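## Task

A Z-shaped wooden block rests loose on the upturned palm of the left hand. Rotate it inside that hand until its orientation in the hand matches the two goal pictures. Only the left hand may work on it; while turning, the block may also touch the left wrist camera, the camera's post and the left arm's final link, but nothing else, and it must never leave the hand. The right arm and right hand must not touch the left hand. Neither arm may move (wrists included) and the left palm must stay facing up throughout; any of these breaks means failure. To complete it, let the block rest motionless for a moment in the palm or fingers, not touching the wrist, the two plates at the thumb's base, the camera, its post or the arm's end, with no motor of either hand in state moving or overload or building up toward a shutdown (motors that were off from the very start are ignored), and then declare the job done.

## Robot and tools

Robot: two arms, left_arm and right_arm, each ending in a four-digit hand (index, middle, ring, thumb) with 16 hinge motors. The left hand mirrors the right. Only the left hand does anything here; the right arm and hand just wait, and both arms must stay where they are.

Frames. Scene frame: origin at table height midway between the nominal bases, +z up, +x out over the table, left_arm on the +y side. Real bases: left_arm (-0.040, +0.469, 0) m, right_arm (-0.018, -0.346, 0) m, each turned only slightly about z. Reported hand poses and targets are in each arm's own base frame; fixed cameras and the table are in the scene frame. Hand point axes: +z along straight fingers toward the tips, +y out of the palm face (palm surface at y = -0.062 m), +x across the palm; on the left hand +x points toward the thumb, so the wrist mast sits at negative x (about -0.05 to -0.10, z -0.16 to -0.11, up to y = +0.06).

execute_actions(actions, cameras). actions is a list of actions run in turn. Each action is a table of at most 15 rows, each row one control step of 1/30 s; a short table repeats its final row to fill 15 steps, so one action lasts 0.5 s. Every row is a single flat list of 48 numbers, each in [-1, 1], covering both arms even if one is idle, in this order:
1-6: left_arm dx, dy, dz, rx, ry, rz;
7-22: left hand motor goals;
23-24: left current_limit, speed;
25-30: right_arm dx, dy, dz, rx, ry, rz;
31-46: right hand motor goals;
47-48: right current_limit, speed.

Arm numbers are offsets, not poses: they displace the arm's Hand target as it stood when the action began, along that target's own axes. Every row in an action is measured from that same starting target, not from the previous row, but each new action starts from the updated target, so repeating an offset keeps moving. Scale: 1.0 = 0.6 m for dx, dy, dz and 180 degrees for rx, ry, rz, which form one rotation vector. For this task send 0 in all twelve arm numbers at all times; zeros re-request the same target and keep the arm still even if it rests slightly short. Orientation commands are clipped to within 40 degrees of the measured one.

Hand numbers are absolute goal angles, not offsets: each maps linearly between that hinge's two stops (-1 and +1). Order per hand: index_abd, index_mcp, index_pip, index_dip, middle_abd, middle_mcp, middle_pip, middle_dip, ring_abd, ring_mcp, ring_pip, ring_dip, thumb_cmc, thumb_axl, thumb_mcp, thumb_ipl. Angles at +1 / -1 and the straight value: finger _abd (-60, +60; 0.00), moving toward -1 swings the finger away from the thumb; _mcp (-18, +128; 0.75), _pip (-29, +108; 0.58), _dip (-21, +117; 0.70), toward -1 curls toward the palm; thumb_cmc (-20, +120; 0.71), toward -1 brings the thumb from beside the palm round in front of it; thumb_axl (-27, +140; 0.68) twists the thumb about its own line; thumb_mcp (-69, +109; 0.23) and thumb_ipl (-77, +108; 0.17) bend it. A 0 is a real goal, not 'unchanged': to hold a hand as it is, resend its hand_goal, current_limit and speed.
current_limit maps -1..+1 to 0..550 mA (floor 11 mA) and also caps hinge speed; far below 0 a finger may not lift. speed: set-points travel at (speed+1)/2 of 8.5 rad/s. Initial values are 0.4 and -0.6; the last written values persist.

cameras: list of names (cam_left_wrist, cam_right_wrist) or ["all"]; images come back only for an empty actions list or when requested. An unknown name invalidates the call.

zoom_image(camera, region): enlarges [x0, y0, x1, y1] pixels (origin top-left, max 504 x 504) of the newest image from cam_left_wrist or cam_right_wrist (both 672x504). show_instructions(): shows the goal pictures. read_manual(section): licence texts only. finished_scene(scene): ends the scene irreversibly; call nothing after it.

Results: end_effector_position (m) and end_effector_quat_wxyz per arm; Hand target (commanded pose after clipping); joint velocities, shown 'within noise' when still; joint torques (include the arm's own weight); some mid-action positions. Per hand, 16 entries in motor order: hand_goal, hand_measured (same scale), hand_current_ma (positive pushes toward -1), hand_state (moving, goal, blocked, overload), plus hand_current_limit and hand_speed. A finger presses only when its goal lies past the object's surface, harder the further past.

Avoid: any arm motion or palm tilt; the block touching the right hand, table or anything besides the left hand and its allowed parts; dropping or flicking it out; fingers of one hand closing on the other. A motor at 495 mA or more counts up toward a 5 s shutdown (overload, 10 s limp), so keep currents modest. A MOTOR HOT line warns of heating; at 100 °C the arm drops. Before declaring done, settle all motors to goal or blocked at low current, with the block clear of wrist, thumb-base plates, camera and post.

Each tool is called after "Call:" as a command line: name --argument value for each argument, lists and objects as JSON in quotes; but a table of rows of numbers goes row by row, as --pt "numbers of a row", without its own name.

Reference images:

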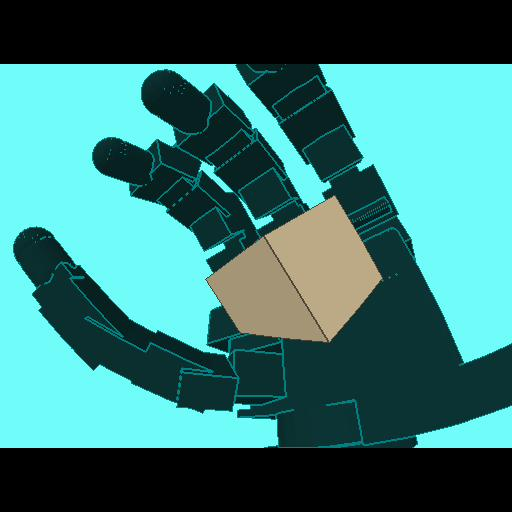

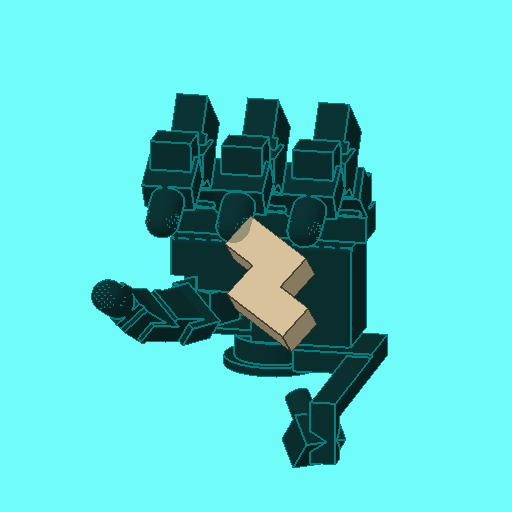

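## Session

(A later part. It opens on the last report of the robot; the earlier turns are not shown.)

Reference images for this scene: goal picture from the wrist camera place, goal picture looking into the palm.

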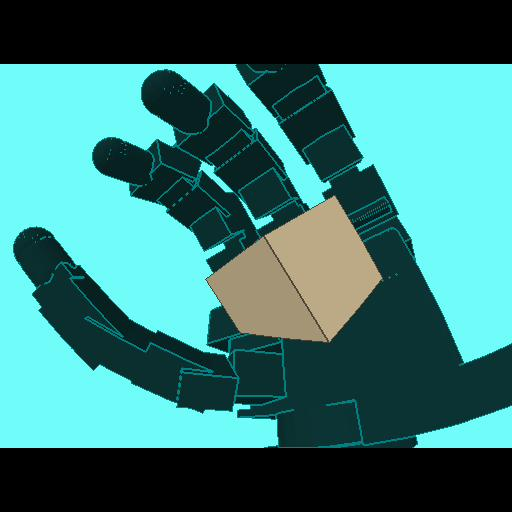

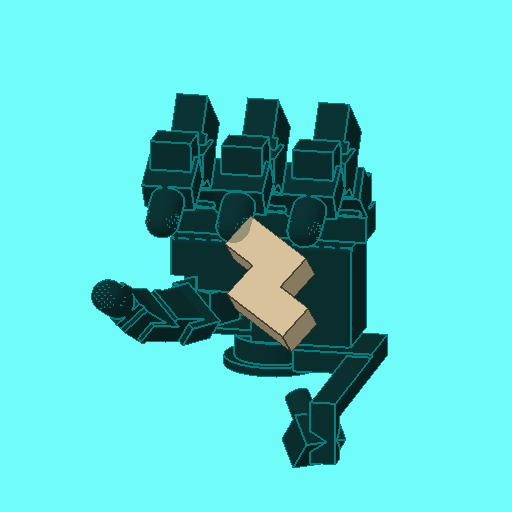

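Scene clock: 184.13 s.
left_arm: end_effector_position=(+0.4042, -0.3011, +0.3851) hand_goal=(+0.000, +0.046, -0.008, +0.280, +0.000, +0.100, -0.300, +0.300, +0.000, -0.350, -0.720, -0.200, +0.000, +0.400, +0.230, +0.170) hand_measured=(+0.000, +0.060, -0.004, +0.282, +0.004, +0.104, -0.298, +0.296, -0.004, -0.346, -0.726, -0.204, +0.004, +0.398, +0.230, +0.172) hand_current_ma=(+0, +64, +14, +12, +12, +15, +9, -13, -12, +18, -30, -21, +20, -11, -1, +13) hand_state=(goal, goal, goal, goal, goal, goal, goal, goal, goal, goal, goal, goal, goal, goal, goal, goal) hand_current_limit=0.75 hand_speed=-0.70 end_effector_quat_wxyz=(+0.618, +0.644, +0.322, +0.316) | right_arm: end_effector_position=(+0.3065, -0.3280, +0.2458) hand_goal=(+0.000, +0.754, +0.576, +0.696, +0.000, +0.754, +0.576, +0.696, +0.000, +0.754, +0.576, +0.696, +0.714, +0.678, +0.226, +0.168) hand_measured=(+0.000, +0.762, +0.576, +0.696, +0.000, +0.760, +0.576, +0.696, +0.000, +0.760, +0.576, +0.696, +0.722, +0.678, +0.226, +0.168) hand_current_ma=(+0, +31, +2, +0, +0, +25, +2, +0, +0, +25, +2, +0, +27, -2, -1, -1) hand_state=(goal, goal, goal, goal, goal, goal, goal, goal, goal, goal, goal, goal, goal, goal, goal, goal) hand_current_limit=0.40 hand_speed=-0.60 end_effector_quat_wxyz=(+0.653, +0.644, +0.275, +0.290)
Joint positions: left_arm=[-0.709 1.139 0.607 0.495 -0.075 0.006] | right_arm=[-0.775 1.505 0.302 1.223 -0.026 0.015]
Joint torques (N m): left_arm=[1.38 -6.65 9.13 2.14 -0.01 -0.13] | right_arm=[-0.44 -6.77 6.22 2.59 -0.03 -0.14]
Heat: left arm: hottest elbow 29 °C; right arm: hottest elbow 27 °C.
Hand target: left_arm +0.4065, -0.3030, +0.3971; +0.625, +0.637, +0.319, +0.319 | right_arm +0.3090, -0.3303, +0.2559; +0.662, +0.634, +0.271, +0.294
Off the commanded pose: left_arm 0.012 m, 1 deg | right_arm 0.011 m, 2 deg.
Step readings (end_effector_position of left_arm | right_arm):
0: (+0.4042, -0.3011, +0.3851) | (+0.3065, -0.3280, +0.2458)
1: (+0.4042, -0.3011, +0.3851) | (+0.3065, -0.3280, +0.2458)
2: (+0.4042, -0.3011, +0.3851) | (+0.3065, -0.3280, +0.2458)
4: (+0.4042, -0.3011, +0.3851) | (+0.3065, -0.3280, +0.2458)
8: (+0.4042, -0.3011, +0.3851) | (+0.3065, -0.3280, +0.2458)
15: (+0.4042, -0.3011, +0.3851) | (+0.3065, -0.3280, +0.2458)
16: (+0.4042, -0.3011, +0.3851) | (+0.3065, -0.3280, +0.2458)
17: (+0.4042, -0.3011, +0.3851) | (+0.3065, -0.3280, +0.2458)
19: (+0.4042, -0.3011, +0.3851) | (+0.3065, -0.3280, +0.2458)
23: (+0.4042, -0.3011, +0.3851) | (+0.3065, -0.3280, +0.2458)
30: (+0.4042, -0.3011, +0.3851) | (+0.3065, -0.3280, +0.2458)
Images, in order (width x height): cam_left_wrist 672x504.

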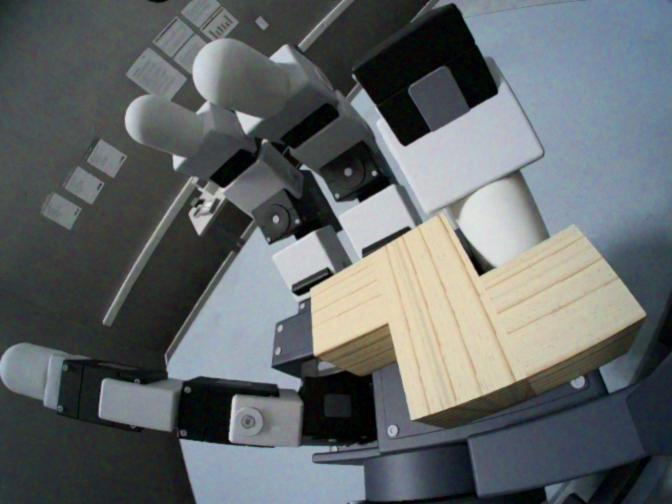

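Call:
execute_actions --actions '[[[0,0,0,0,0,0,0,0.046,-0.008,0.28,0,0.1,-0.3,0.3,0,-0.4,-0.69,-0.05,0,0.4,0.23,0.17,0.75,-0.7,0,0,0,0,0,0,0,0.754,0.576,0.696,0,0.754,0.576,0.696,0,0.754,0.576,0.696,0.714,0.678,0.226,0.168,0.4,-0.6]],[[0,0,0,0,0,0,0,0.046,-0.008,0.28,0,0.1,-0.3,0.3,0,-0.4,-0.69,-0.05,0,0.4,0.23,0.17,0.75,-0.7,0,0,0,0,0,0,0,0.754,0.576,0.696,0,0.754,0.576,0.696,0,0.754,0.576,0.696,0.714,0.678,0.226,0.168,0.4,-0.6]]]' --cameras '["cam_left_wrist"]'

Call:
execute_actions --actions '[[[0,0,0,0,0,0,0,0.046,-0.008,0.28,0,0.1,-0.3,0.3,0,-0.45,-0.67,0.1,0,0.4,0.23,0.17,0.75,-0.7,0,0,0,0,0,0,0,0.754,0.576,0.696,0,0.754,0.576,0.696,0,0.754,0.576,0.696,0.714,0.678,0.226,0.168,0.4,-0.6]],[[0,0,0,0,0,0,0,0.046,-0.008,0.28,0,0.1,-0.3,0.3,0,-0.45,-0.67,0.1,0,0.4,0.23,0.17,0.75,-0.7,0,0,0,0,0,0,0,0.754,0.576,0.696,0,0.754,0.576,0.696,0,0.754,0.576,0.696,0.714,0.678,0.226,0.168,0.4,-0.6]]]' --cameras '["cam_left_wrist"]'

Scene clock: 186.23 s.
left_arm: end_effector_position=(+0.4042, -0.3011, +0.3851) hand_goal=(+0.000, +0.046, -0.008, +0.280, +0.000, +0.100, -0.300, +0.300, +0.000, -0.400, -0.690, -0.050, +0.000, +0.400, +0.230, +0.170) hand_measured=(+0.000, +0.060, -0.004, +0.282, +0.004, +0.104, -0.298, +0.296, -0.002, -0.396, -0.700, -0.072, +0.004, +0.398, +0.230, +0.172) hand_current_ma=(+0, +64, +14, +12, +12, +15, +9, -13, -11, +21, -42, -106, +20, -11, -1, +13) hand_state=(goal, goal, goal, goal, goal, goal, goal, goal, goal, goal, goal, blocked, goal, goal, goal, goal) hand_current_limit=0.75 hand_speed=-0.70 end_effector_quat_wxyz=(+0.618, +0.644, +0.322, +0.316) | right_arm: end_effector_position=(+0.3065, -0.3280, +0.2458) hand_goal=(+0.000, +0.754, +0.576, +0.696, +0.000, +0.754, +0.576, +0.696, +0.000, +0.754, +0.576, +0.696, +0.714, +0.678, +0.226, +0.168) hand_measured=(+0.000, +0.762, +0.576, +0.696, +0.000, +0.760, +0.576, +0.696, +0.000, +0.760, +0.576, +0.696, +0.722, +0.678, +0.226, +0.168) hand_current_ma=(+0, +31, +2, +0, +0, +25, +2, +0, +0, +25, +2, +0, +27, -2, -1, -1) hand_state=(goal, goal, goal, goal, goal, goal, goal, goal, goal, goal, goal, goal, goal, goal, goal, goal) hand_current_limit=0.40 hand_speed=-0.60 end_effector_quat_wxyz=(+0.653, +0.644, +0.275, +0.290)
Joint positions: left_arm=[-0.709 1.139 0.607 0.495 -0.075 0.006] | right_arm=[-0.775 1.505 0.302 1.223 -0.026 0.015]
Joint torques (N m): left_arm=[1.38 -6.65 9.13 2.14 -0.01 -0.13] | right_arm=[-0.38 -6.59 6.09 2.54 -0.02 -0.14]
Heat: left arm: hottest elbow 29 °C; right arm: hottest elbow 27 °C.
Hand target: left_arm +0.4065, -0.3030, +0.3971; +0.625, +0.637, +0.319, +0.319 | right_arm +0.3090, -0.3303, +0.2559; +0.662, +0.634, +0.271, +0.294
Off the commanded pose: left_arm 0.012 m, 1 deg | right_arm 0.011 m, 2 deg.
Step readings (end_effector_position of left_arm | right_arm):
0: (+0.4042, -0.3011, +0.3851) | (+0.3065, -0.3280, +0.2458)
1: (+0.4042, -0.3011, +0.3851) | (+0.3065, -0.3280, +0.2458)
2: (+0.4042, -0.3011, +0.3851) | (+0.3065, -0.3280, +0.2458)
4: (+0.4042, -0.3011, +0.3851) | (+0.3065, -0.3280, +0.2458)
8: (+0.4042, -0.3011, +0.3851) | (+0.3065, -0.3280, +0.2458)
15: (+0.4042, -0.3011, +0.3851) | (+0.3065, -0.3280, +0.2458)
16: (+0.4042, -0.3011, +0.3851) | (+0.3065, -0.3280, +0.2458)
17: (+0.4042, -0.3011, +0.3851) | (+0.3065, -0.3280, +0.2458)
19: (+0.4042, -0.3011, +0.3851) | (+0.3065, -0.3280, +0.2458)
23: (+0.4042, -0.3011, +0.3851) | (+0.3065, -0.3280, +0.2458)
30: (+0.4042, -0.3011, +0.3851) | (+0.3065, -0.3280, +0.2458)
Images, in order (width x height): cam_left_wrist 672x504.

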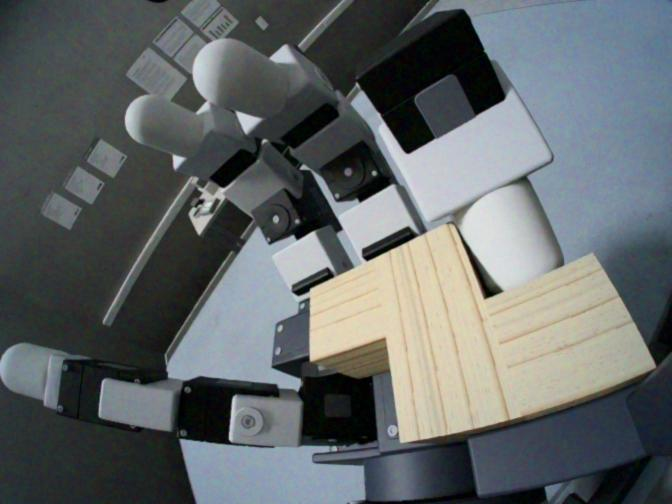

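Scene clock: 187.43 s.
left_arm: end_effector_position=(+0.4042, -0.3011, +0.3851) hand_goal=(+0.000, +0.046, -0.008, +0.280, +0.000, +0.100, -0.300, +0.300, +0.000, -0.450, -0.670, +0.100, +0.000, +0.400, +0.230, +0.170) hand_measured=(+0.000, +0.060, -0.004, +0.282, +0.004, +0.104, -0.298, +0.296, -0.002, -0.388, -0.700, -0.032, +0.004, +0.398, +0.230, +0.172) hand_current_ma=(+0, +64, +14, +12, +12, +15, +9, -13, -9, +317, -135, -481, +20, -11, -1, +13) hand_state=(goal, goal, goal, goal, goal, goal, goal, goal, goal, blocked, blocked, blocked, goal, goal, goal, goal) hand_current_limit=0.75 hand_speed=-0.70 end_effector_quat_wxyz=(+0.618, +0.644, +0.322, +0.316) | right_arm: end_effector_position=(+0.3065, -0.3280, +0.2458) hand_goal=(+0.000, +0.754, +0.576, +0.696, +0.000, +0.754, +0.576, +0.696, +0.000, +0.754, +0.576, +0.696, +0.714, +0.678, +0.226, +0.168) hand_measured=(+0.000, +0.762, +0.576, +0.696, +0.000, +0.760, +0.576, +0.696, +0.000, +0.760, +0.576, +0.696, +0.722, +0.678, +0.226, +0.168) hand_current_ma=(+0, +31, +2, +0, +0, +25, +2, +0, +0, +25, +2, +0, +27, -2, -1, -1) hand_state=(goal, goal, goal, goal, goal, goal, goal, goal, goal, goal, goal, goal, goal, goal, goal, goal) hand_current_limit=0.40 hand_speed=-0.60 end_effector_quat_wxyz=(+0.653, +0.644, +0.275, +0.290)
Joint positions: left_arm=[-0.709 1.139 0.607 0.495 -0.075 0.006] | right_arm=[-0.775 1.505 0.302 1.223 -0.026 0.015]
Joint torques (N m): left_arm=[1.38 -6.65 9.14 2.15 0 -0.14] | right_arm=[0.09 -6.53 6.22 2.54 -0.05 -0.19]
Heat: left arm: hottest elbow 29 °C; right arm: hottest elbow 27 °C.
Hand target: left_arm +0.4065, -0.3030, +0.3971; +0.625, +0.637, +0.319, +0.319 | right_arm +0.3090, -0.3303, +0.2559; +0.662, +0.634, +0.271, +0.294
Off the commanded pose: left_arm 0.012 m, 1 deg | right_arm 0.011 m, 2 deg.
Step readings (end_effector_position of left_arm | right_arm):
0: (+0.4042, -0.3011, +0.3851) | (+0.3065, -0.3280, +0.2458)
1: (+0.4042, -0.3011, +0.3851) | (+0.3065, -0.3280, +0.2458)
2: (+0.4042, -0.3011, +0.3851) | (+0.3065, -0.3280, +0.2458)
4: (+0.4042, -0.3011, +0.3851) | (+0.3065, -0.3280, +0.2458)
8: (+0.4042, -0.3011, +0.3851) | (+0.3065, -0.3280, +0.2458)
15: (+0.4042, -0.3011, +0.3851) | (+0.3065, -0.3280, +0.2458)
16: (+0.4042, -0.3011, +0.3851) | (+0.3065, -0.3280, +0.2458)
17: (+0.4042, -0.3011, +0.3851) | (+0.3065, -0.3280, +0.2458)
19: (+0.4042, -0.3011, +0.3851) | (+0.3065, -0.3280, +0.2458)
23: (+0.4042, -0.3011, +0.3851) | (+0.3065, -0.3280, +0.2458)
30: (+0.4042, -0.3011, +0.3851) | (+0.3065, -0.3280, +0.2458)
Images, in order (width x height): cam_left_wrist 672x504.

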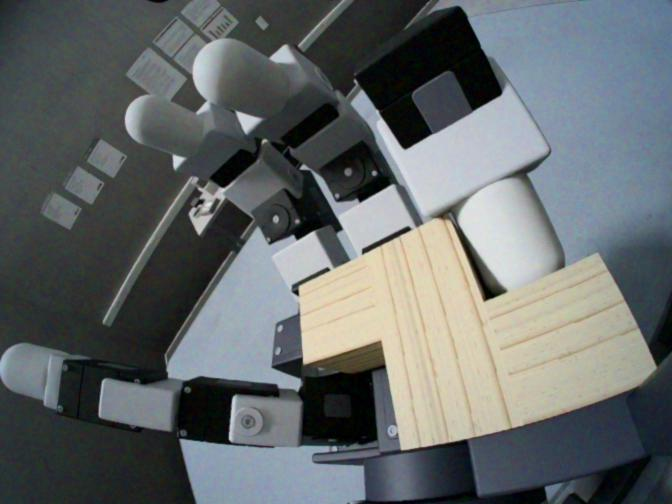

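Call:
execute_actions --actions '[[[0,0,0,0,0,0,0,0.046,-0.008,0.28,0,0.1,-0.3,0.3,0,-0.4,-0.7,-0.02,-0.571,-1,0.1,0.92,0.6,-0.5,0,0,0,0,0,0,0,0.754,0.576,0.696,0,0.754,0.576,0.696,0,0.754,0.576,0.696,0.714,0.678,0.226,0.168,0.4,-0.6]],[[0,0,0,0,0,0,0,0.046,-0.008,0.28,0,0.1,-0.3,0.3,0,-0.4,-0.7,-0.02,-0.571,-1,0.1,0.92,0.6,-0.5,0,0,0,0,0,0,0,0.754,0.576,0.696,0,0.754,0.576,0.696,0,0.754,0.576,0.696,0.714,0.678,0.226,0.168,0.4,-0.6]]]' --cameras '["cam_left_wrist"]'

Call:
execute_actions --actions '[[[0,0,0,0,0,0,0,0.046,-0.008,0.28,0,0.1,-0.3,0.3,0,-0.4,-0.7,-0.02,-0.5,-1,-0.6,0.92,0.6,-0.6,0,0,0,0,0,0,0,0.754,0.576,0.696,0,0.754,0.576,0.696,0,0.754,0.576,0.696,0.714,0.678,0.226,0.168,0.4,-0.6]],[[0,0,0,0,0,0,0,0.046,-0.008,0.28,0,0.1,-0.3,0.3,0,-0.4,-0.7,-0.02,-0.5,-1,-0.73,0.92,0.6,-0.6,0,0,0,0,0,0,0,0.754,0.576,0.696,0,0.754,0.576,0.696,0,0.754,0.576,0.696,0.714,0.678,0.226,0.168,0.4,-0.6]]]' --cameras '["cam_left_wrist"]'

Scene clock: 191.33 s.
left_arm: end_effector_position=(+0.4042, -0.3011, +0.3851) hand_goal=(+0.000, +0.046, -0.008, +0.280, +0.000, +0.100, -0.300, +0.300, +0.000, -0.400, -0.700, -0.020, -0.570, -1.000, +0.100, +0.920) hand_measured=(+0.000, +0.060, -0.004, +0.282, +0.004, +0.104, -0.298, +0.296, -0.002, -0.378, -0.710, -0.036, -0.566, -0.998, +0.102, +0.918) hand_current_ma=(+0, +64, +14, +12, +12, +15, +9, -13, -9, +111, -49, -70, +14, +10, +7, -6) hand_state=(goal, goal, goal, goal, goal, goal, goal, goal, goal, blocked, goal, goal, goal, goal, goal, goal) hand_current_limit=0.60 hand_speed=-0.50 end_effector_quat_wxyz=(+0.618, +0.644, +0.322, +0.316) | right_arm: end_effector_position=(+0.3065, -0.3280, +0.2458) hand_goal=(+0.000, +0.754, +0.576, +0.696, +0.000, +0.754, +0.576, +0.696, +0.000, +0.754, +0.576, +0.696, +0.714, +0.678, +0.226, +0.168) hand_measured=(+0.000, +0.762, +0.576, +0.696, +0.000, +0.760, +0.576, +0.696, +0.000, +0.760, +0.576, +0.696, +0.722, +0.678, +0.226, +0.168) hand_current_ma=(+0, +31, +2, +0, +0, +25, +2, +0, +0, +25, +2, +0, +27, -2, -1, -1) hand_state=(goal, goal, goal, goal, goal, goal, goal, goal, goal, goal, goal, goal, goal, goal, goal, goal) hand_current_limit=0.40 hand_speed=-0.60 end_effector_quat_wxyz=(+0.653, +0.644, +0.275, +0.290)
Joint positions: left_arm=[-0.709 1.139 0.607 0.495 -0.075 0.006] | right_arm=[-0.775 1.505 0.302 1.223 -0.026 0.015]
Joint torques (N m): left_arm=[1.44 -6.65 9.13 2.15 0 -0.18] | right_arm=[-0.15 -6.36 6.13 2.62 -0.06 -0.16]
Heat: left arm: hottest elbow 29 °C; right arm: hottest elbow 27 °C.
Hand target: left_arm +0.4065, -0.3030, +0.3971; +0.625, +0.637, +0.319, +0.319 | right_arm +0.3090, -0.3303, +0.2559; +0.662, +0.634, +0.271, +0.294
Off the commanded pose: left_arm 0.012 m, 1 deg | right_arm 0.011 m, 2 deg.
Step readings (end_effector_position of left_arm | right_arm):
0: (+0.4042, -0.3011, +0.3851) | (+0.3065, -0.3280, +0.2458)
1: (+0.4042, -0.3011, +0.3851) | (+0.3065, -0.3280, +0.2458)
2: (+0.4042, -0.3011, +0.3851) | (+0.3065, -0.3280, +0.2458)
4: (+0.4042, -0.3011, +0.3851) | (+0.3065, -0.3280, +0.2458)
8: (+0.4042, -0.3011, +0.3851) | (+0.3065, -0.3280, +0.2458)
15: (+0.4042, -0.3011, +0.3851) | (+0.3065, -0.3280, +0.2458)
16: (+0.4042, -0.3011, +0.3851) | (+0.3065, -0.3280, +0.2458)
17: (+0.4042, -0.3011, +0.3851) | (+0.3065, -0.3280, +0.2458)
19: (+0.4042, -0.3011, +0.3851) | (+0.3065, -0.3280, +0.2458)
23: (+0.4042, -0.3011, +0.3851) | (+0.3065, -0.3280, +0.2458)
30: (+0.4042, -0.3011, +0.3851) | (+0.3065, -0.3280, +0.2458)
Images, in order (width x height): cam_left_wrist 672x504.

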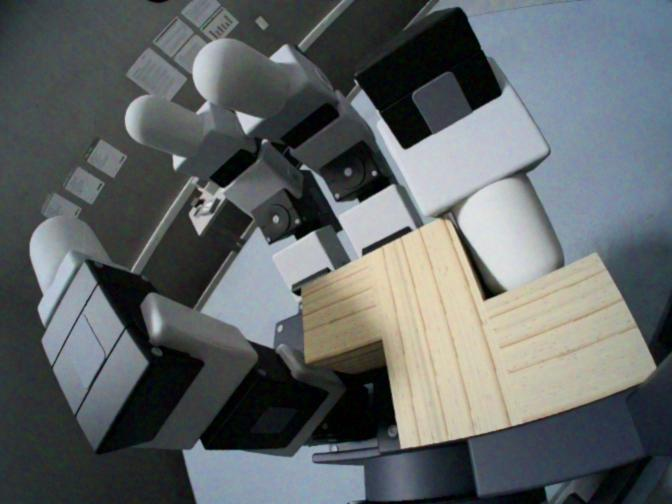

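Scene clock: 192.53 s.
left_arm: end_effector_position=(+0.4042, -0.3011, +0.3851) hand_goal=(+0.000, +0.046, -0.008, +0.280, +0.000, +0.100, -0.300, +0.300, +0.000, -0.400, -0.700, -0.020, -0.500, -1.000, -0.730, +0.920) hand_measured=(+0.000, +0.060, -0.004, +0.282, +0.004, +0.104, -0.298, +0.296, -0.002, -0.378, -0.710, -0.036, -0.496, -0.994, -0.700, +0.928) hand_current_ma=(+0, +64, +14, +12, +12, +15, +9, -13, -9, +111, -49, -70, +17, +35, +184, +49) hand_state=(goal, goal, goal, goal, goal, goal, goal, goal, goal, blocked, goal, goal, goal, goal, blocked, goal) hand_current_limit=0.60 hand_speed=-0.60 end_effector_quat_wxyz=(+0.618, +0.644, +0.322, +0.316) | right_arm: end_effector_position=(+0.3065, -0.3280, +0.2458) hand_goal=(+0.000, +0.754, +0.576, +0.696, +0.000, +0.754, +0.576, +0.696, +0.000, +0.754, +0.576, +0.696, +0.714, +0.678, +0.226, +0.168) hand_measured=(+0.000, +0.762, +0.576, +0.696, +0.000, +0.760, +0.576, +0.696, +0.000, +0.760, +0.576, +0.696, +0.722, +0.678, +0.226, +0.168) hand_current_ma=(+0, +31, +2, +0, +0, +25, +2, +0, +0, +25, +2, +0, +27, -2, -1, -1) hand_state=(goal, goal, goal, goal, goal, goal, goal, goal, goal, goal, goal, goal, goal, goal, goal, goal) hand_current_limit=0.40 hand_speed=-0.60 end_effector_quat_wxyz=(+0.653, +0.644, +0.275, +0.290)
Joint positions: left_arm=[-0.709 1.139 0.607 0.495 -0.075 0.006] | right_arm=[-0.775 1.505 0.302 1.223 -0.026 0.015]
Joint torques (N m): left_arm=[1.38 -6.59 9.13 2.14 -0.01 -0.2] | right_arm=[-0.56 -7.12 6.17 2.56 -0.08 -0.17]
Heat: left arm: hottest elbow 29 °C; right arm: hottest elbow 27 °C.
Hand target: left_arm +0.4065, -0.3030, +0.3971; +0.625, +0.637, +0.319, +0.319 | right_arm +0.3090, -0.3303, +0.2559; +0.662, +0.634, +0.271, +0.294
Off the commanded pose: left_arm 0.012 m, 1 deg | right_arm 0.011 m, 2 deg.
Step readings (end_effector_position of left_arm | right_arm):
0: (+0.4042, -0.3011, +0.3851) | (+0.3065, -0.3280, +0.2458)
1: (+0.4042, -0.3011, +0.3851) | (+0.3065, -0.3280, +0.2458)
2: (+0.4042, -0.3011, +0.3851) | (+0.3065, -0.3280, +0.2458)
4: (+0.4042, -0.3011, +0.3851) | (+0.3065, -0.3280, +0.2458)
8: (+0.4042, -0.3011, +0.3851) | (+0.3065, -0.3280, +0.2458)
15: (+0.4042, -0.3011, +0.3851) | (+0.3065, -0.3280, +0.2458)
16: (+0.4042, -0.3011, +0.3851) | (+0.3065, -0.3280, +0.2458)
17: (+0.4042, -0.3011, +0.3851) | (+0.3065, -0.3280, +0.2458)
19: (+0.4042, -0.3011, +0.3851) | (+0.3065, -0.3280, +0.2458)
23: (+0.4042, -0.3011, +0.3851) | (+0.3065, -0.3280, +0.2458)
30: (+0.4042, -0.3011, +0.3851) | (+0.3065, -0.3280, +0.2458)
Images, in order (width x height): cam_left_wrist 672x504.

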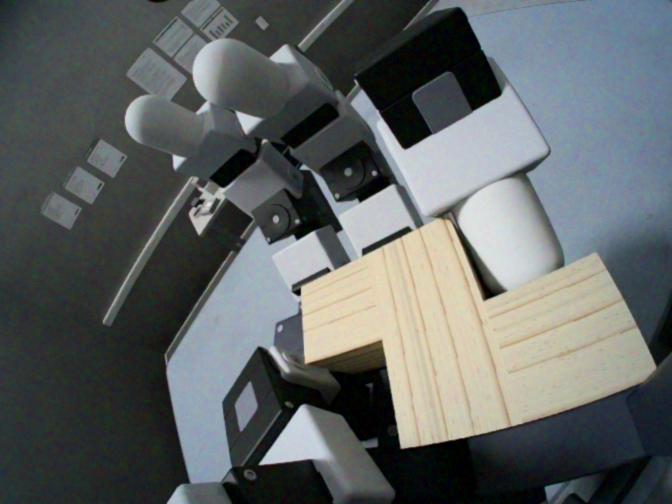

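Call:
execute_actions --actions '[[[0,0,0,0,0,0,0,0.046,-0.008,0.28,0,0.1,-0.3,0.3,0,-0.4,-0.7,-0.02,-0.5,-0.7,-0.73,0.92,0.7,-0.8,0,0,0,0,0,0,0,0.754,0.576,0.696,0,0.754,0.576,0.696,0,0.754,0.576,0.696,0.714,0.678,0.226,0.168,0.4,-0.6]],[[0,0,0,0,0,0,0,0.046,-0.008,0.28,0,0.1,-0.3,0.3,0,-0.4,-0.7,-0.02,-0.5,-0.6,-0.73,0.92,0.7,-0.8,0,0,0,0,0,0,0,0.754,0.576,0.696,0,0.754,0.576,0.696,0,0.754,0.576,0.696,0.714,0.678,0.226,0.168,0.4,-0.6]]]' --cameras '["cam_left_wrist"]'

Call:
execute_actions --actions '[[[0,0,0,0,0,0,0,0.046,-0.008,0.28,0,0.1,-0.3,0.3,0,-0.4,-0.7,-0.02,-0.5,-0.4,-0.73,0.92,0.7,-0.8,0,0,0,0,0,0,0,0.754,0.576,0.696,0,0.754,0.576,0.696,0,0.754,0.576,0.696,0.714,0.678,0.226,0.168,0.4,-0.6]],[[0,0,0,0,0,0,0,0.046,-0.008,0.28,0,0.1,-0.3,0.3,0,-0.4,-0.7,-0.02,-0.5,-0.3,-0.73,0.92,0.7,-0.8,0,0,0,0,0,0,0,0.754,0.576,0.696,0,0.754,0.576,0.696,0,0.754,0.576,0.696,0.714,0.678,0.226,0.168,0.4,-0.6]]]' --cameras '["cam_left_wrist"]'

Scene clock: 194.90 s.
left_arm: end_effector_position=(+0.4042, -0.3011, +0.3851) hand_goal=(+0.000, +0.046, -0.008, +0.280, +0.000, +0.100, -0.300, +0.300, +0.000, -0.400, -0.700, -0.020, -0.500, -0.600, -0.730, +0.920) hand_measured=(+0.000, +0.060, -0.004, +0.282, +0.004, +0.104, -0.298, +0.296, +0.004, -0.374, -0.720, -0.040, -0.478, -0.842, -0.730, +0.922) hand_current_ma=(+0, +64, +14, +12, +12, +15, +9, -13, +16, +124, -91, -95, +103, -467, -2, +10) hand_state=(goal, goal, goal, goal, goal, goal, goal, goal, goal, blocked, goal, blocked, blocked, blocked, goal, goal) hand_current_limit=0.70 hand_speed=-0.80 end_effector_quat_wxyz=(+0.618, +0.644, +0.322, +0.316) | right_arm: end_effector_position=(+0.3065, -0.3280, +0.2458) hand_goal=(+0.000, +0.754, +0.576, +0.696, +0.000, +0.754, +0.576, +0.696, +0.000, +0.754, +0.576, +0.696, +0.714, +0.678, +0.226, +0.168) hand_measured=(+0.000, +0.762, +0.576, +0.696, +0.000, +0.760, +0.576, +0.696, +0.000, +0.760, +0.576, +0.696, +0.722, +0.678, +0.226, +0.168) hand_current_ma=(+0, +31, +2, +0, +0, +25, +2, +0, +0, +25, +2, +0, +27, -2, -1, -1) hand_state=(goal, goal, goal, goal, goal, goal, goal, goal, goal, goal, goal, goal, goal, goal, goal, goal) hand_current_limit=0.40 hand_speed=-0.60 end_effector_quat_wxyz=(+0.653, +0.644, +0.275, +0.290)
Joint positions: left_arm=[-0.709 1.139 0.607 0.495 -0.075 0.006] | right_arm=[-0.775 1.505 0.302 1.223 -0.026 0.015]
Joint torques (N m): left_arm=[1.38 -6.59 9.14 2.14 -0.01 -0.21] | right_arm=[-0.44 -6.42 6.23 2.66 -0.07 -0.15]
Heat: left arm: hottest elbow 29 °C; right arm: hottest elbow 27 °C.
Hand target: left_arm +0.4065, -0.3030, +0.3971; +0.625, +0.637, +0.319, +0.319 | right_arm +0.3090, -0.3303, +0.2559; +0.662, +0.634, +0.271, +0.294
Off the commanded pose: left_arm 0.012 m, 1 deg | right_arm 0.011 m, 2 deg.
Step readings (end_effector_position of left_arm | right_arm):
0: (+0.4042, -0.3011, +0.3851) | (+0.3065, -0.3280, +0.2458)
1: (+0.4042, -0.3011, +0.3851) | (+0.3065, -0.3280, +0.2458)
2: (+0.4042, -0.3011, +0.3851) | (+0.3065, -0.3280, +0.2458)
4: (+0.4042, -0.3011, +0.3851) | (+0.3065, -0.3280, +0.2458)
8: (+0.4042, -0.3011, +0.3851) | (+0.3065, -0.3280, +0.2458)
15: (+0.4042, -0.3011, +0.3851) | (+0.3065, -0.3280, +0.2458)
16: (+0.4042, -0.3011, +0.3851) | (+0.3065, -0.3280, +0.2458)
17: (+0.4042, -0.3011, +0.3851) | (+0.3065, -0.3280, +0.2458)
19: (+0.4042, -0.3011, +0.3851) | (+0.3065, -0.3280, +0.2458)
23: (+0.4042, -0.3011, +0.3851) | (+0.3065, -0.3280, +0.2458)
30: (+0.4042, -0.3011, +0.3851) | (+0.3065, -0.3280, +0.2458)
Images, in order (width x height): cam_left_wrist 672x504.

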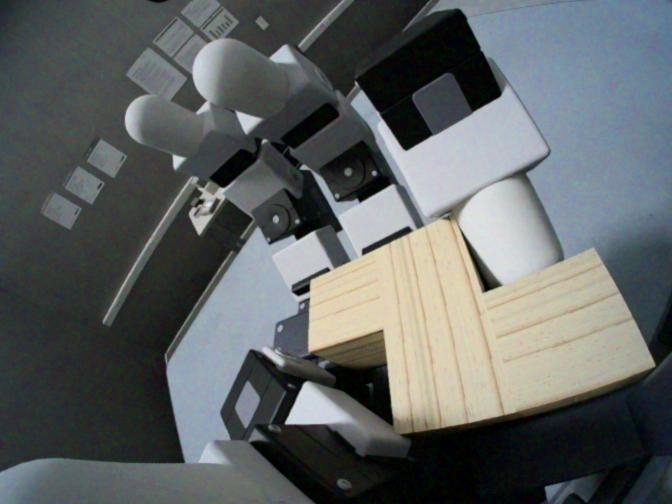

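Scene clock: 196.10 s.
left_arm: end_effector_position=(+0.4042, -0.3011, +0.3851) hand_goal=(+0.000, +0.046, -0.008, +0.280, +0.000, +0.100, -0.300, +0.300, +0.000, -0.400, -0.700, -0.020, -0.500, -0.300, -0.730, +0.920) hand_measured=(+0.000, +0.060, -0.004, +0.282, +0.004, +0.104, -0.298, +0.296, +0.004, -0.374, -0.720, -0.040, -0.478, -0.842, -0.730, +0.922) hand_current_ma=(+0, +64, +14, +12, +12, +15, +9, -13, +16, +124, -91, -95, +103, -467, -2, +10) hand_state=(goal, goal, goal, goal, goal, goal, goal, goal, goal, blocked, goal, blocked, blocked, blocked, goal, goal) hand_current_limit=0.70 hand_speed=-0.80 end_effector_quat_wxyz=(+0.618, +0.644, +0.322, +0.316) | right_arm: end_effector_position=(+0.3065, -0.3280, +0.2458) hand_goal=(+0.000, +0.754, +0.576, +0.696, +0.000, +0.754, +0.576, +0.696, +0.000, +0.754, +0.576, +0.696, +0.714, +0.678, +0.226, +0.168) hand_measured=(+0.000, +0.762, +0.576, +0.696, +0.000, +0.760, +0.576, +0.696, +0.000, +0.760, +0.576, +0.696, +0.722, +0.678, +0.226, +0.168) hand_current_ma=(+0, +31, +2, +0, +0, +25, +2, +0, +0, +25, +2, +0, +27, -2, -1, -1) hand_state=(goal, goal, goal, goal, goal, goal, goal, goal, goal, goal, goal, goal, goal, goal, goal, goal) hand_current_limit=0.40 hand_speed=-0.60 end_effector_quat_wxyz=(+0.653, +0.644, +0.275, +0.290)
Joint positions: left_arm=[-0.709 1.139 0.607 0.495 -0.075 0.006] | right_arm=[-0.775 1.505 0.302 1.223 -0.026 0.015]
Joint torques (N m): left_arm=[1.44 -6.65 9.13 2.13 -0.01 -0.2] | right_arm=[-0.44 -6.48 6.06 2.62 -0.05 -0.16]
Heat: left arm: hottest elbow 29 °C; right arm: hottest elbow 27 °C.
Hand target: left_arm +0.4065, -0.3030, +0.3971; +0.625, +0.637, +0.319, +0.319 | right_arm +0.3090, -0.3303, +0.2559; +0.662, +0.634, +0.271, +0.294
Off the commanded pose: left_arm 0.012 m, 1 deg | right_arm 0.011 m, 2 deg.
Step readings (end_effector_position of left_arm | right_arm):
0: (+0.4042, -0.3011, +0.3851) | (+0.3065, -0.3280, +0.2458)
1: (+0.4042, -0.3011, +0.3851) | (+0.3065, -0.3280, +0.2458)
2: (+0.4042, -0.3011, +0.3851) | (+0.3065, -0.3280, +0.2458)
4: (+0.4042, -0.3011, +0.3851) | (+0.3065, -0.3280, +0.2458)
8: (+0.4042, -0.3011, +0.3851) | (+0.3065, -0.3280, +0.2458)
15: (+0.4042, -0.3011, +0.3851) | (+0.3065, -0.3280, +0.2458)
16: (+0.4042, -0.3011, +0.3851) | (+0.3065, -0.3280, +0.2458)
17: (+0.4042, -0.3011, +0.3851) | (+0.3065, -0.3280, +0.2458)
19: (+0.4042, -0.3011, +0.3851) | (+0.3065, -0.3280, +0.2458)
23: (+0.4042, -0.3011, +0.3851) | (+0.3065, -0.3280, +0.2458)
30: (+0.4042, -0.3011, +0.3851) | (+0.3065, -0.3280, +0.2458)
Images, in order (width x height): cam_left_wrist 672x504.

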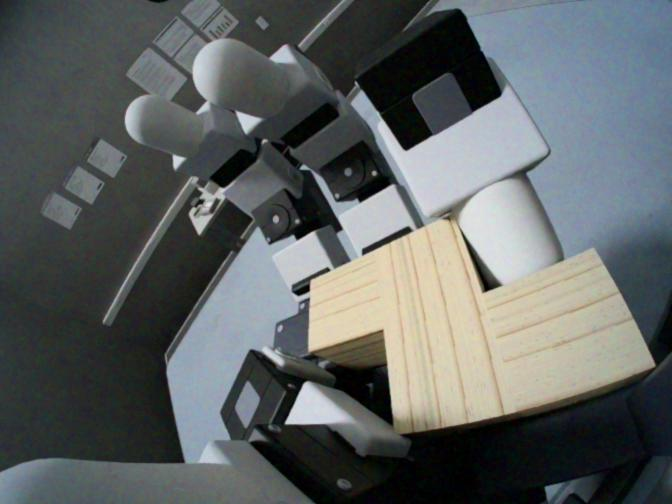

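Call:
execute_actions --actions '[[[0,0,0,0,0,0,0,0.046,-0.008,0.28,0,0.1,-0.3,0.3,0,-0.4,-0.7,-0.02,-0.3,-0.9,-0.85,0.92,0.7,-0.6,0,0,0,0,0,0,0,0.754,0.576,0.696,0,0.754,0.576,0.696,0,0.754,0.576,0.696,0.714,0.678,0.226,0.168,0.4,-0.6]],[[0,0,0,0,0,0,0,0.046,-0.008,0.28,0,0.1,-0.3,0.3,0,-0.4,-0.7,-0.02,-0.3,-0.45,-0.85,0.92,0.7,-0.7,0,0,0,0,0,0,0,0.754,0.576,0.696,0,0.754,0.576,0.696,0,0.754,0.576,0.696,0.714,0.678,0.226,0.168,0.4,-0.6]]]' --cameras '["cam_left_wrist"]'

Call:
execute_actions --actions '[[[0,0,0,0,0,0,0,0.046,-0.008,0.28,0,0.1,-0.3,0.3,0,-0.4,-0.7,-0.02,-0.4,-0.3,-0.85,0.92,0.7,-0.7,0,0,0,0,0,0,0,0.754,0.576,0.696,0,0.754,0.576,0.696,0,0.754,0.576,0.696,0.714,0.678,0.226,0.168,0.4,-0.6]],[[0,0,0,0,0,0,0,0.046,-0.008,0.28,0,0.1,-0.3,0.3,0,-0.4,-0.7,-0.02,-0.45,-0.1,-0.85,0.92,0.7,-0.7,0,0,0,0,0,0,0,0.754,0.576,0.696,0,0.754,0.576,0.696,0,0.754,0.576,0.696,0.714,0.678,0.226,0.168,0.4,-0.6]]]' --cameras '["cam_left_wrist"]'

Scene clock: 199.10 s.
left_arm: end_effector_position=(+0.4040, -0.3013, +0.3852) hand_goal=(+0.000, +0.046, -0.008, +0.280, +0.000, +0.100, -0.300, +0.300, +0.000, -0.400, -0.700, -0.020, -0.300, -0.450, -0.850, +0.920) hand_measured=(+0.000, +0.060, -0.004, +0.282, +0.004, +0.104, -0.298, +0.296, +0.000, -0.366, -0.720, -0.044, -0.278, -0.486, -0.850, +0.920) hand_current_ma=(+0, +63, +14, +12, +12, +15, +9, -13, +3, +170, -87, -112, +100, -211, -1, +0) hand_state=(goal, goal, goal, goal, goal, goal, goal, goal, goal, blocked, goal, blocked, blocked, blocked, goal, goal) hand_current_limit=0.70 hand_speed=-0.70 end_effector_quat_wxyz=(+0.618, +0.644, +0.321, +0.317) | right_arm: end_effector_position=(+0.3065, -0.3280, +0.2458) hand_goal=(+0.000, +0.754, +0.576, +0.696, +0.000, +0.754, +0.576, +0.696, +0.000, +0.754, +0.576, +0.696, +0.714, +0.678, +0.226, +0.168) hand_measured=(+0.000, +0.762, +0.576, +0.696, +0.000, +0.760, +0.576, +0.696, +0.000, +0.760, +0.576, +0.696, +0.722, +0.678, +0.226, +0.168) hand_current_ma=(+0, +31, +2, +0, +0, +25, +2, +0, +0, +25, +2, +0, +27, -2, -1, -1) hand_state=(goal, goal, goal, goal, goal, goal, goal, goal, goal, goal, goal, goal, goal, goal, goal, goal) hand_current_limit=0.40 hand_speed=-0.60 end_effector_quat_wxyz=(+0.653, +0.644, +0.275, +0.290)
Joint positions: left_arm=[-0.709 1.139 0.607 0.495 -0.074 0.009] | right_arm=[-0.775 1.505 0.302 1.223 -0.026 0.015]
Joint torques (N m): left_arm=[1.44 -6.71 9.14 2.14 -0.01 -0.23] | right_arm=[0.03 -6.24 6.19 2.47 -0.05 -0.16]
Heat: left arm: hottest elbow 29 °C; right arm: hottest elbow 27 °C.
Hand target: left_arm +0.4065, -0.3030, +0.3971; +0.625, +0.637, +0.319, +0.319 | right_arm +0.3090, -0.3303, +0.2559; +0.662, +0.634, +0.271, +0.294
Off the commanded pose: left_arm 0.012 m, 1 deg | right_arm 0.011 m, 2 deg.
Step readings (end_effector_position of left_arm | right_arm):
0: (+0.4042, -0.3011, +0.3851) | (+0.3065, -0.3280, +0.2458)
1: (+0.4042, -0.3011, +0.3851) | (+0.3065, -0.3280, +0.2458)
2: (+0.4042, -0.3011, +0.3851) | (+0.3065, -0.3280, +0.2458)
4: (+0.4042, -0.3011, +0.3851) | (+0.3065, -0.3280, +0.2458)
8: (+0.4040, -0.3013, +0.3852) | (+0.3065, -0.3280, +0.2458)
15: (+0.4040, -0.3013, +0.3852) | (+0.3065, -0.3280, +0.2458)
16: (+0.4040, -0.3013, +0.3852) | (+0.3065, -0.3280, +0.2458)
17: (+0.4040, -0.3013, +0.3852) | (+0.3065, -0.3280, +0.2458)
19: (+0.4040, -0.3013, +0.3852) | (+0.3065, -0.3280, +0.2458)
23: (+0.4040, -0.3013, +0.3852) | (+0.3065, -0.3280, +0.2458)
30: (+0.4040, -0.3013, +0.3852) | (+0.3065, -0.3280, +0.2458)
Images, in order (width x height): cam_left_wrist 672x504.

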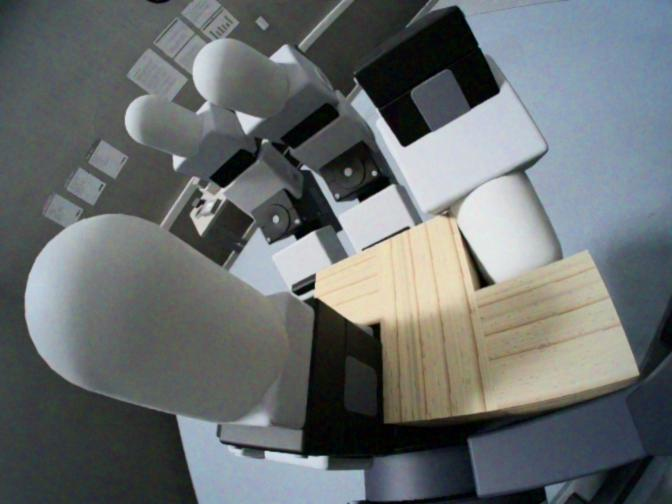

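Scene clock: 200.30 s.
left_arm: end_effector_position=(+0.4040, -0.3013, +0.3852) hand_goal=(+0.000, +0.046, -0.008, +0.280, +0.000, +0.100, -0.300, +0.300, +0.000, -0.400, -0.700, -0.020, -0.450, -0.100, -0.850, +0.920) hand_measured=(+0.000, +0.060, -0.004, +0.282, +0.004, +0.104, -0.298, +0.296, +0.000, -0.362, -0.720, -0.046, -0.284, -0.472, -0.846, +0.920) hand_current_ma=(+0, +63, +14, +12, +12, +15, +9, -13, +3, +187, -88, -119, +468, -467, +21, -2) hand_state=(goal, goal, goal, goal, goal, goal, goal, goal, goal, blocked, goal, blocked, blocked, blocked, goal, goal) hand_current_limit=0.70 hand_speed=-0.70 end_effector_quat_wxyz=(+0.618, +0.644, +0.321, +0.317) | right_arm: end_effector_position=(+0.3065, -0.3280, +0.2458) hand_goal=(+0.000, +0.754, +0.576, +0.696, +0.000, +0.754, +0.576, +0.696, +0.000, +0.754, +0.576, +0.696, +0.714, +0.678, +0.226, +0.168) hand_measured=(+0.000, +0.762, +0.576, +0.696, +0.000, +0.760, +0.576, +0.696, +0.000, +0.760, +0.576, +0.696, +0.722, +0.678, +0.226, +0.168) hand_current_ma=(+0, +31, +2, +0, +0, +25, +2, +0, +0, +25, +2, +0, +27, -2, -1, -1) hand_state=(goal, goal, goal, goal, goal, goal, goal, goal, goal, goal, goal, goal, goal, goal, goal, goal) hand_current_limit=0.40 hand_speed=-0.60 end_effector_quat_wxyz=(+0.653, +0.644, +0.275, +0.290)
Joint positions: left_arm=[-0.709 1.139 0.607 0.495 -0.074 0.009] | right_arm=[-0.775 1.505 0.302 1.223 -0.026 0.015]
Joint torques (N m): left_arm=[1.44 -6.65 9.13 2.15 -0.01 -0.23] | right_arm=[-0.26 -6.65 6.15 2.63 -0.07 -0.15]
Heat: left arm: hottest elbow 29 °C; right arm: hottest elbow 27 °C.
Hand target: left_arm +0.4065, -0.3030, +0.3971; +0.625, +0.637, +0.319, +0.319 | right_arm +0.3090, -0.3303, +0.2559; +0.662, +0.634, +0.271, +0.294
Off the commanded pose: left_arm 0.012 m, 1 deg | right_arm 0.011 m, 2 deg.
Step readings (end_effector_position of left_arm | right_arm):
0: (+0.4040, -0.3013, +0.3852) | (+0.3065, -0.3280, +0.2458)
1: (+0.4040, -0.3013, +0.3852) | (+0.3065, -0.3280, +0.2458)
2: (+0.4040, -0.3013, +0.3852) | (+0.3065, -0.3280, +0.2458)
4: (+0.4040, -0.3013, +0.3852) | (+0.3065, -0.3280, +0.2458)
8: (+0.4040, -0.3013, +0.3852) | (+0.3065, -0.3280, +0.2458)
15: (+0.4040, -0.3013, +0.3852) | (+0.3065, -0.3280, +0.2458)
16: (+0.4040, -0.3013, +0.3852) | (+0.3065, -0.3280, +0.2458)
17: (+0.4040, -0.3013, +0.3852) | (+0.3065, -0.3280, +0.2458)
19: (+0.4040, -0.3013, +0.3852) | (+0.3065, -0.3280, +0.2458)
23: (+0.4040, -0.3013, +0.3852) | (+0.3065, -0.3280, +0.2458)
30: (+0.4040, -0.3013, +0.3852) | (+0.3065, -0.3280, +0.2458)
Images, in order (width x height): cam_left_wrist 672x504.

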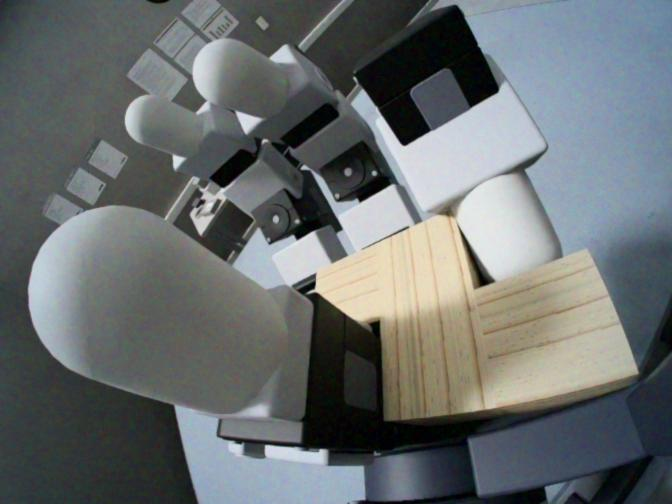

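Call:
execute_actions --actions '[[[0,0,0,0,0,0,0,0.046,-0.008,0.28,0,0.1,-0.3,0.3,0,-0.36,-0.72,-0.1,-0.22,-0.1,-0.85,0.92,0.75,-0.7,0,0,0,0,0,0,0,0.754,0.576,0.696,0,0.754,0.576,0.696,0,0.754,0.576,0.696,0.714,0.678,0.226,0.168,0.4,-0.6]],[[0,0,0,0,0,0,0,0.046,-0.008,0.28,0,0.1,-0.3,0.3,0,-0.36,-0.72,-0.1,-0.22,-0.1,-0.85,0.92,0.75,-0.7,0,0,0,0,0,0,0,0.754,0.576,0.696,0,0.754,0.576,0.696,0,0.754,0.576,0.696,0.714,0.678,0.226,0.168,0.4,-0.6]]]' --cameras '["cam_left_wrist"]'

Scene clock: 202.43 s.
left_arm: end_effector_position=(+0.4040, -0.3013, +0.3852) hand_goal=(+0.000, +0.046, -0.008, +0.280, +0.000, +0.100, -0.300, +0.300, +0.000, -0.360, -0.720, -0.100, -0.220, -0.100, -0.850, +0.920) hand_measured=(+0.000, +0.060, -0.004, +0.282, +0.004, +0.104, -0.298, +0.296, +0.002, -0.328, -0.732, -0.120, -0.178, -0.284, -0.838, +0.916) hand_current_ma=(+0, +63, +14, +12, +12, +15, +9, -13, +5, +162, -59, -93, +200, -481, +76, -24) hand_state=(goal, goal, goal, goal, goal, goal, goal, goal, goal, blocked, goal, blocked, blocked, blocked, goal, goal) hand_current_limit=0.75 hand_speed=-0.70 end_effector_quat_wxyz=(+0.618, +0.644, +0.321, +0.317) | right_arm: end_effector_position=(+0.3065, -0.3280, +0.2458) hand_goal=(+0.000, +0.754, +0.576, +0.696, +0.000, +0.754, +0.576, +0.696, +0.000, +0.754, +0.576, +0.696, +0.714, +0.678, +0.226, +0.168) hand_measured=(+0.000, +0.762, +0.576, +0.696, +0.000, +0.760, +0.576, +0.696, +0.000, +0.760, +0.576, +0.696, +0.722, +0.678, +0.226, +0.168) hand_current_ma=(+0, +31, +2, +0, +0, +25, +2, +0, +0, +25, +2, +0, +27, -2, -1, -1) hand_state=(goal, goal, goal, goal, goal, goal, goal, goal, goal, goal, goal, goal, goal, goal, goal, goal) hand_current_limit=0.40 hand_speed=-0.60 end_effector_quat_wxyz=(+0.653, +0.644, +0.275, +0.290)
Joint positions: left_arm=[-0.709 1.139 0.607 0.495 -0.074 0.009] | right_arm=[-0.775 1.505 0.302 1.223 -0.026 0.015]
Joint torques (N m): left_arm=[1.38 -6.71 9.16 2.17 -0.01 -0.23] | right_arm=[-0.15 -6.59 6.19 2.63 -0.06 -0.15]
Heat: left arm: hottest elbow 29 °C; right arm: hottest elbow 27 °C.
Hand target: left_arm +0.4065, -0.3030, +0.3971; +0.625, +0.637, +0.319, +0.319 | right_arm +0.3090, -0.3303, +0.2559; +0.662, +0.634, +0.271, +0.294
Off the commanded pose: left_arm 0.012 m, 1 deg | right_arm 0.011 m, 2 deg.
Step readings (end_effector_position of left_arm | right_arm):
0: (+0.4040, -0.3013, +0.3852) | (+0.3065, -0.3280, +0.2458)
1: (+0.4040, -0.3013, +0.3852) | (+0.3065, -0.3280, +0.2458)
2: (+0.4040, -0.3013, +0.3852) | (+0.3065, -0.3280, +0.2458)
4: (+0.4040, -0.3013, +0.3852) | (+0.3065, -0.3280, +0.2458)
8: (+0.4040, -0.3013, +0.3852) | (+0.3065, -0.3280, +0.2458)
15: (+0.4040, -0.3013, +0.3852) | (+0.3065, -0.3280, +0.2458)
16: (+0.4040, -0.3013, +0.3852) | (+0.3065, -0.3280, +0.2458)
17: (+0.4040, -0.3013, +0.3852) | (+0.3065, -0.3280, +0.2458)
19: (+0.4040, -0.3013, +0.3852) | (+0.3065, -0.3280, +0.2458)
23: (+0.4040, -0.3013, +0.3852) | (+0.3065, -0.3280, +0.2458)
30: (+0.4040, -0.3013, +0.3852) | (+0.3065, -0.3280, +0.2458)
Images, in order (width x height): cam_left_wrist 672x504.

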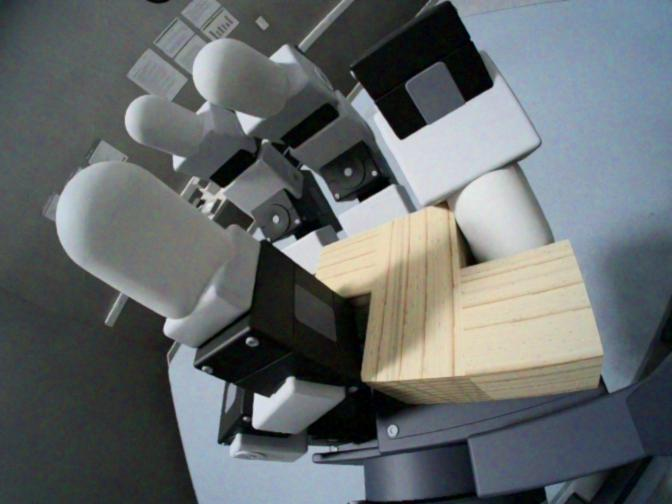

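Call:
execute_actions --actions '[[[0,0,0,0,0,0,0,0.046,-0.008,0.28,0,0.1,-0.3,0.3,0,-0.33,-0.73,-0.1,-0.2,0.15,-0.87,0.92,0.75,-0.7,0,0,0,0,0,0,0,0.754,0.576,0.696,0,0.754,0.576,0.696,0,0.754,0.576,0.696,0.714,0.678,0.226,0.168,0.4,-0.6]],[[0,0,0,0,0,0,0,0.046,-0.008,0.28,0,0.1,-0.3,0.3,0,-0.37,-0.7,-0.05,-0.2,0.15,-0.87,0.92,0.75,-0.7,0,0,0,0,0,0,0,0.754,0.576,0.696,0,0.754,0.576,0.696,0,0.754,0.576,0.696,0.714,0.678,0.226,0.168,0.4,-0.6]]]' --cameras '["cam_left_wrist"]'

Call:
execute_actions --actions '[[[0,0,0,0,0,0,0,0.046,-0.008,0.28,0,0.1,-0.3,0.3,0,-0.4,-0.68,0,-0.2,0.25,-0.87,0.92,0.75,-0.7,0,0,0,0,0,0,0,0.754,0.576,0.696,0,0.754,0.576,0.696,0,0.754,0.576,0.696,0.714,0.678,0.226,0.168,0.4,-0.6]],[[0,0,0,0,0,0,0,0.046,-0.008,0.28,0,0.1,-0.3,0.3,0,-0.44,-0.66,0.1,-0.2,0.25,-0.87,0.92,0.75,-0.7,0,0,0,0,0,0,0,0.754,0.576,0.696,0,0.754,0.576,0.696,0,0.754,0.576,0.696,0.714,0.678,0.226,0.168,0.4,-0.6]]]' --cameras '["cam_left_wrist"]'

Scene clock: 204.60 s.
left_arm: end_effector_position=(+0.4040, -0.3013, +0.3852) hand_goal=(+0.000, +0.046, -0.008, +0.280, +0.000, +0.100, -0.300, +0.300, +0.000, -0.370, -0.700, -0.050, -0.200, +0.150, -0.870, +0.920) hand_measured=(+0.000, +0.060, -0.004, +0.282, +0.004, +0.104, -0.298, +0.296, +0.000, -0.348, -0.698, -0.052, -0.196, +0.150, -0.870, +0.922) hand_current_ma=(+0, +63, +13, +12, +12, +16, +9, -13, +0, +103, +12, -9, +13, -4, -3, +6) hand_state=(goal, goal, goal, goal, goal, goal, goal, goal, goal, blocked, goal, goal, goal, goal, goal, goal) hand_current_limit=0.75 hand_speed=-0.70 end_effector_quat_wxyz=(+0.618, +0.644, +0.321, +0.317) | right_arm: end_effector_position=(+0.3065, -0.3280, +0.2458) hand_goal=(+0.000, +0.754, +0.576, +0.696, +0.000, +0.754, +0.576, +0.696, +0.000, +0.754, +0.576, +0.696, +0.714, +0.678, +0.226, +0.168) hand_measured=(+0.000, +0.762, +0.576, +0.696, +0.000, +0.760, +0.576, +0.696, +0.000, +0.760, +0.576, +0.696, +0.722, +0.678, +0.226, +0.168) hand_current_ma=(+0, +31, +2, +0, +0, +25, +2, +0, +0, +25, +2, +0, +27, -2, -1, -1) hand_state=(goal, goal, goal, goal, goal, goal, goal, goal, goal, goal, goal, goal, goal, goal, goal, goal) hand_current_limit=0.40 hand_speed=-0.60 end_effector_quat_wxyz=(+0.653, +0.644, +0.275, +0.290)
Joint positions: left_arm=[-0.709 1.139 0.607 0.495 -0.074 0.009] | right_arm=[-0.775 1.505 0.302 1.223 -0.026 0.015]
Joint torques (N m): left_arm=[1.44 -6.65 9.17 2.17 -0.01 -0.22] | right_arm=[-0.5 -6.53 6.13 2.52 -0.06 -0.16]
Heat: left arm: hottest elbow 29 °C; right arm: hottest elbow 27 °C.
Hand target: left_arm +0.4065, -0.3030, +0.3971; +0.625, +0.637, +0.319, +0.319 | right_arm +0.3090, -0.3303, +0.2559; +0.662, +0.634, +0.271, +0.294
Off the commanded pose: left_arm 0.012 m, 1 deg | right_arm 0.011 m, 2 deg.
Step readings (end_effector_position of left_arm | right_arm):
0: (+0.4040, -0.3013, +0.3852) | (+0.3065, -0.3280, +0.2458)
1: (+0.4040, -0.3013, +0.3852) | (+0.3065, -0.3280, +0.2458)
2: (+0.4040, -0.3013, +0.3852) | (+0.3065, -0.3280, +0.2458)
4: (+0.4040, -0.3013, +0.3852) | (+0.3065, -0.3280, +0.2458)
8: (+0.4040, -0.3013, +0.3852) | (+0.3065, -0.3280, +0.2458)
15: (+0.4040, -0.3013, +0.3852) | (+0.3065, -0.3280, +0.2458)
16: (+0.4040, -0.3013, +0.3852) | (+0.3065, -0.3280, +0.2458)
17: (+0.4040, -0.3013, +0.3852) | (+0.3065, -0.3280, +0.2458)
19: (+0.4040, -0.3013, +0.3852) | (+0.3065, -0.3280, +0.2458)
23: (+0.4040, -0.3013, +0.3852) | (+0.3065, -0.3280, +0.2458)
30: (+0.4040, -0.3013, +0.3852) | (+0.3065, -0.3280, +0.2458)
Images, in order (width x height): cam_left_wrist 672x504.

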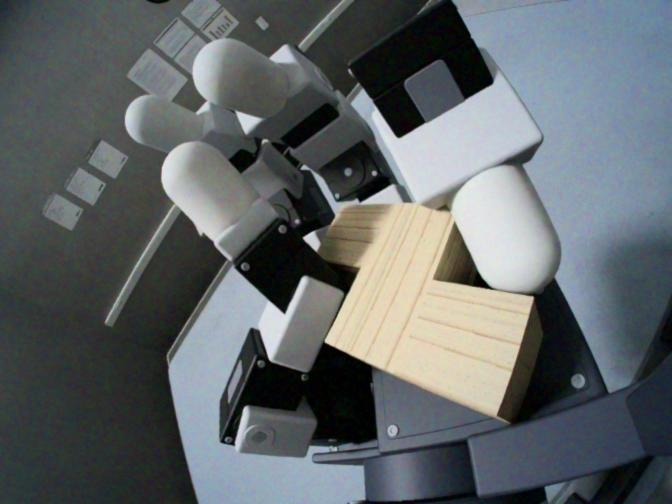

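Scene clock: 205.80 s.
left_arm: end_effector_position=(+0.4040, -0.3013, +0.3852) hand_goal=(+0.000, +0.046, -0.008, +0.280, +0.000, +0.100, -0.300, +0.300, +0.000, -0.440, -0.660, +0.100, -0.200, +0.250, -0.870, +0.920) hand_measured=(+0.000, +0.060, -0.004, +0.282, +0.004, +0.104, -0.298, +0.296, +0.000, -0.418, -0.664, +0.090, -0.198, +0.250, -0.872, +0.922) hand_current_ma=(+0, +63, +13, +12, +12, +16, +9, -13, +0, +113, -19, -50, +10, -3, -6, +6) hand_state=(goal, goal, goal, goal, goal, goal, goal, goal, goal, blocked, goal, goal, goal, goal, goal, goal) hand_current_limit=0.75 hand_speed=-0.70 end_effector_quat_wxyz=(+0.618, +0.644, +0.321, +0.317) | right_arm: end_effector_position=(+0.3065, -0.3280, +0.2458) hand_goal=(+0.000, +0.754, +0.576, +0.696, +0.000, +0.754, +0.576, +0.696, +0.000, +0.754, +0.576, +0.696, +0.714, +0.678, +0.226, +0.168) hand_measured=(+0.000, +0.762, +0.576, +0.696, +0.000, +0.760, +0.576, +0.696, +0.000, +0.760, +0.576, +0.696, +0.722, +0.678, +0.226, +0.168) hand_current_ma=(+0, +31, +2, +0, +0, +25, +2, +0, +0, +25, +2, +0, +27, -2, -1, -1) hand_state=(goal, goal, goal, goal, goal, goal, goal, goal, goal, goal, goal, goal, goal, goal, goal, goal) hand_current_limit=0.40 hand_speed=-0.60 end_effector_quat_wxyz=(+0.653, +0.644, +0.275, +0.290)
Joint positions: left_arm=[-0.709 1.139 0.607 0.495 -0.074 0.009] | right_arm=[-0.775 1.505 0.302 1.223 -0.026 0.015]
Joint torques (N m): left_arm=[1.44 -6.71 9.16 2.18 -0.01 -0.22] | right_arm=[-0.21 -6.77 6.12 2.52 -0.03 -0.21]
Heat: left arm: hottest elbow 29 °C; right arm: hottest elbow 27 °C.
Hand target: left_arm +0.4065, -0.3030, +0.3971; +0.625, +0.637, +0.319, +0.319 | right_arm +0.3090, -0.3303, +0.2559; +0.662, +0.634, +0.271, +0.294
Off the commanded pose: left_arm 0.012 m, 1 deg | right_arm 0.011 m, 2 deg.
Step readings (end_effector_position of left_arm | right_arm):
0: (+0.4040, -0.3013, +0.3852) | (+0.3065, -0.3280, +0.2458)
1: (+0.4040, -0.3013, +0.3852) | (+0.3065, -0.3280, +0.2458)
2: (+0.4040, -0.3013, +0.3852) | (+0.3065, -0.3280, +0.2458)
4: (+0.4040, -0.3013, +0.3852) | (+0.3065, -0.3280, +0.2458)
8: (+0.4040, -0.3013, +0.3852) | (+0.3065, -0.3280, +0.2458)
15: (+0.4040, -0.3013, +0.3852) | (+0.3065, -0.3280, +0.2458)
16: (+0.4040, -0.3013, +0.3852) | (+0.3065, -0.3280, +0.2458)
17: (+0.4040, -0.3013, +0.3852) | (+0.3065, -0.3280, +0.2458)
19: (+0.4040, -0.3013, +0.3852) | (+0.3065, -0.3280, +0.2458)
23: (+0.4040, -0.3013, +0.3852) | (+0.3065, -0.3280, +0.2458)
30: (+0.4040, -0.3013, +0.3852) | (+0.3065, -0.3280, +0.2458)
Images, in order (width x height): cam_left_wrist 672x504.

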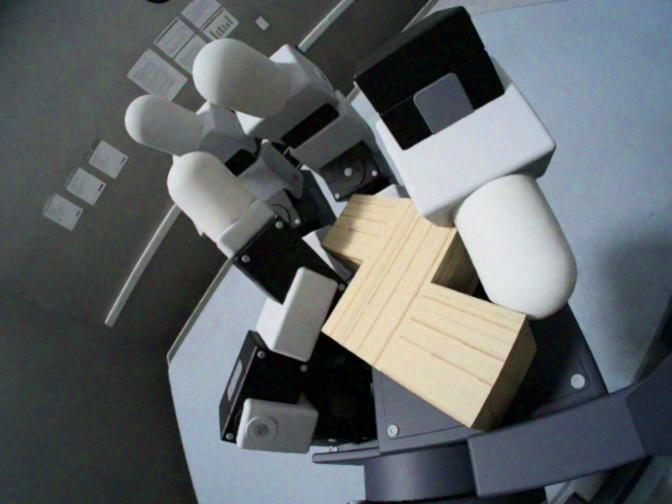

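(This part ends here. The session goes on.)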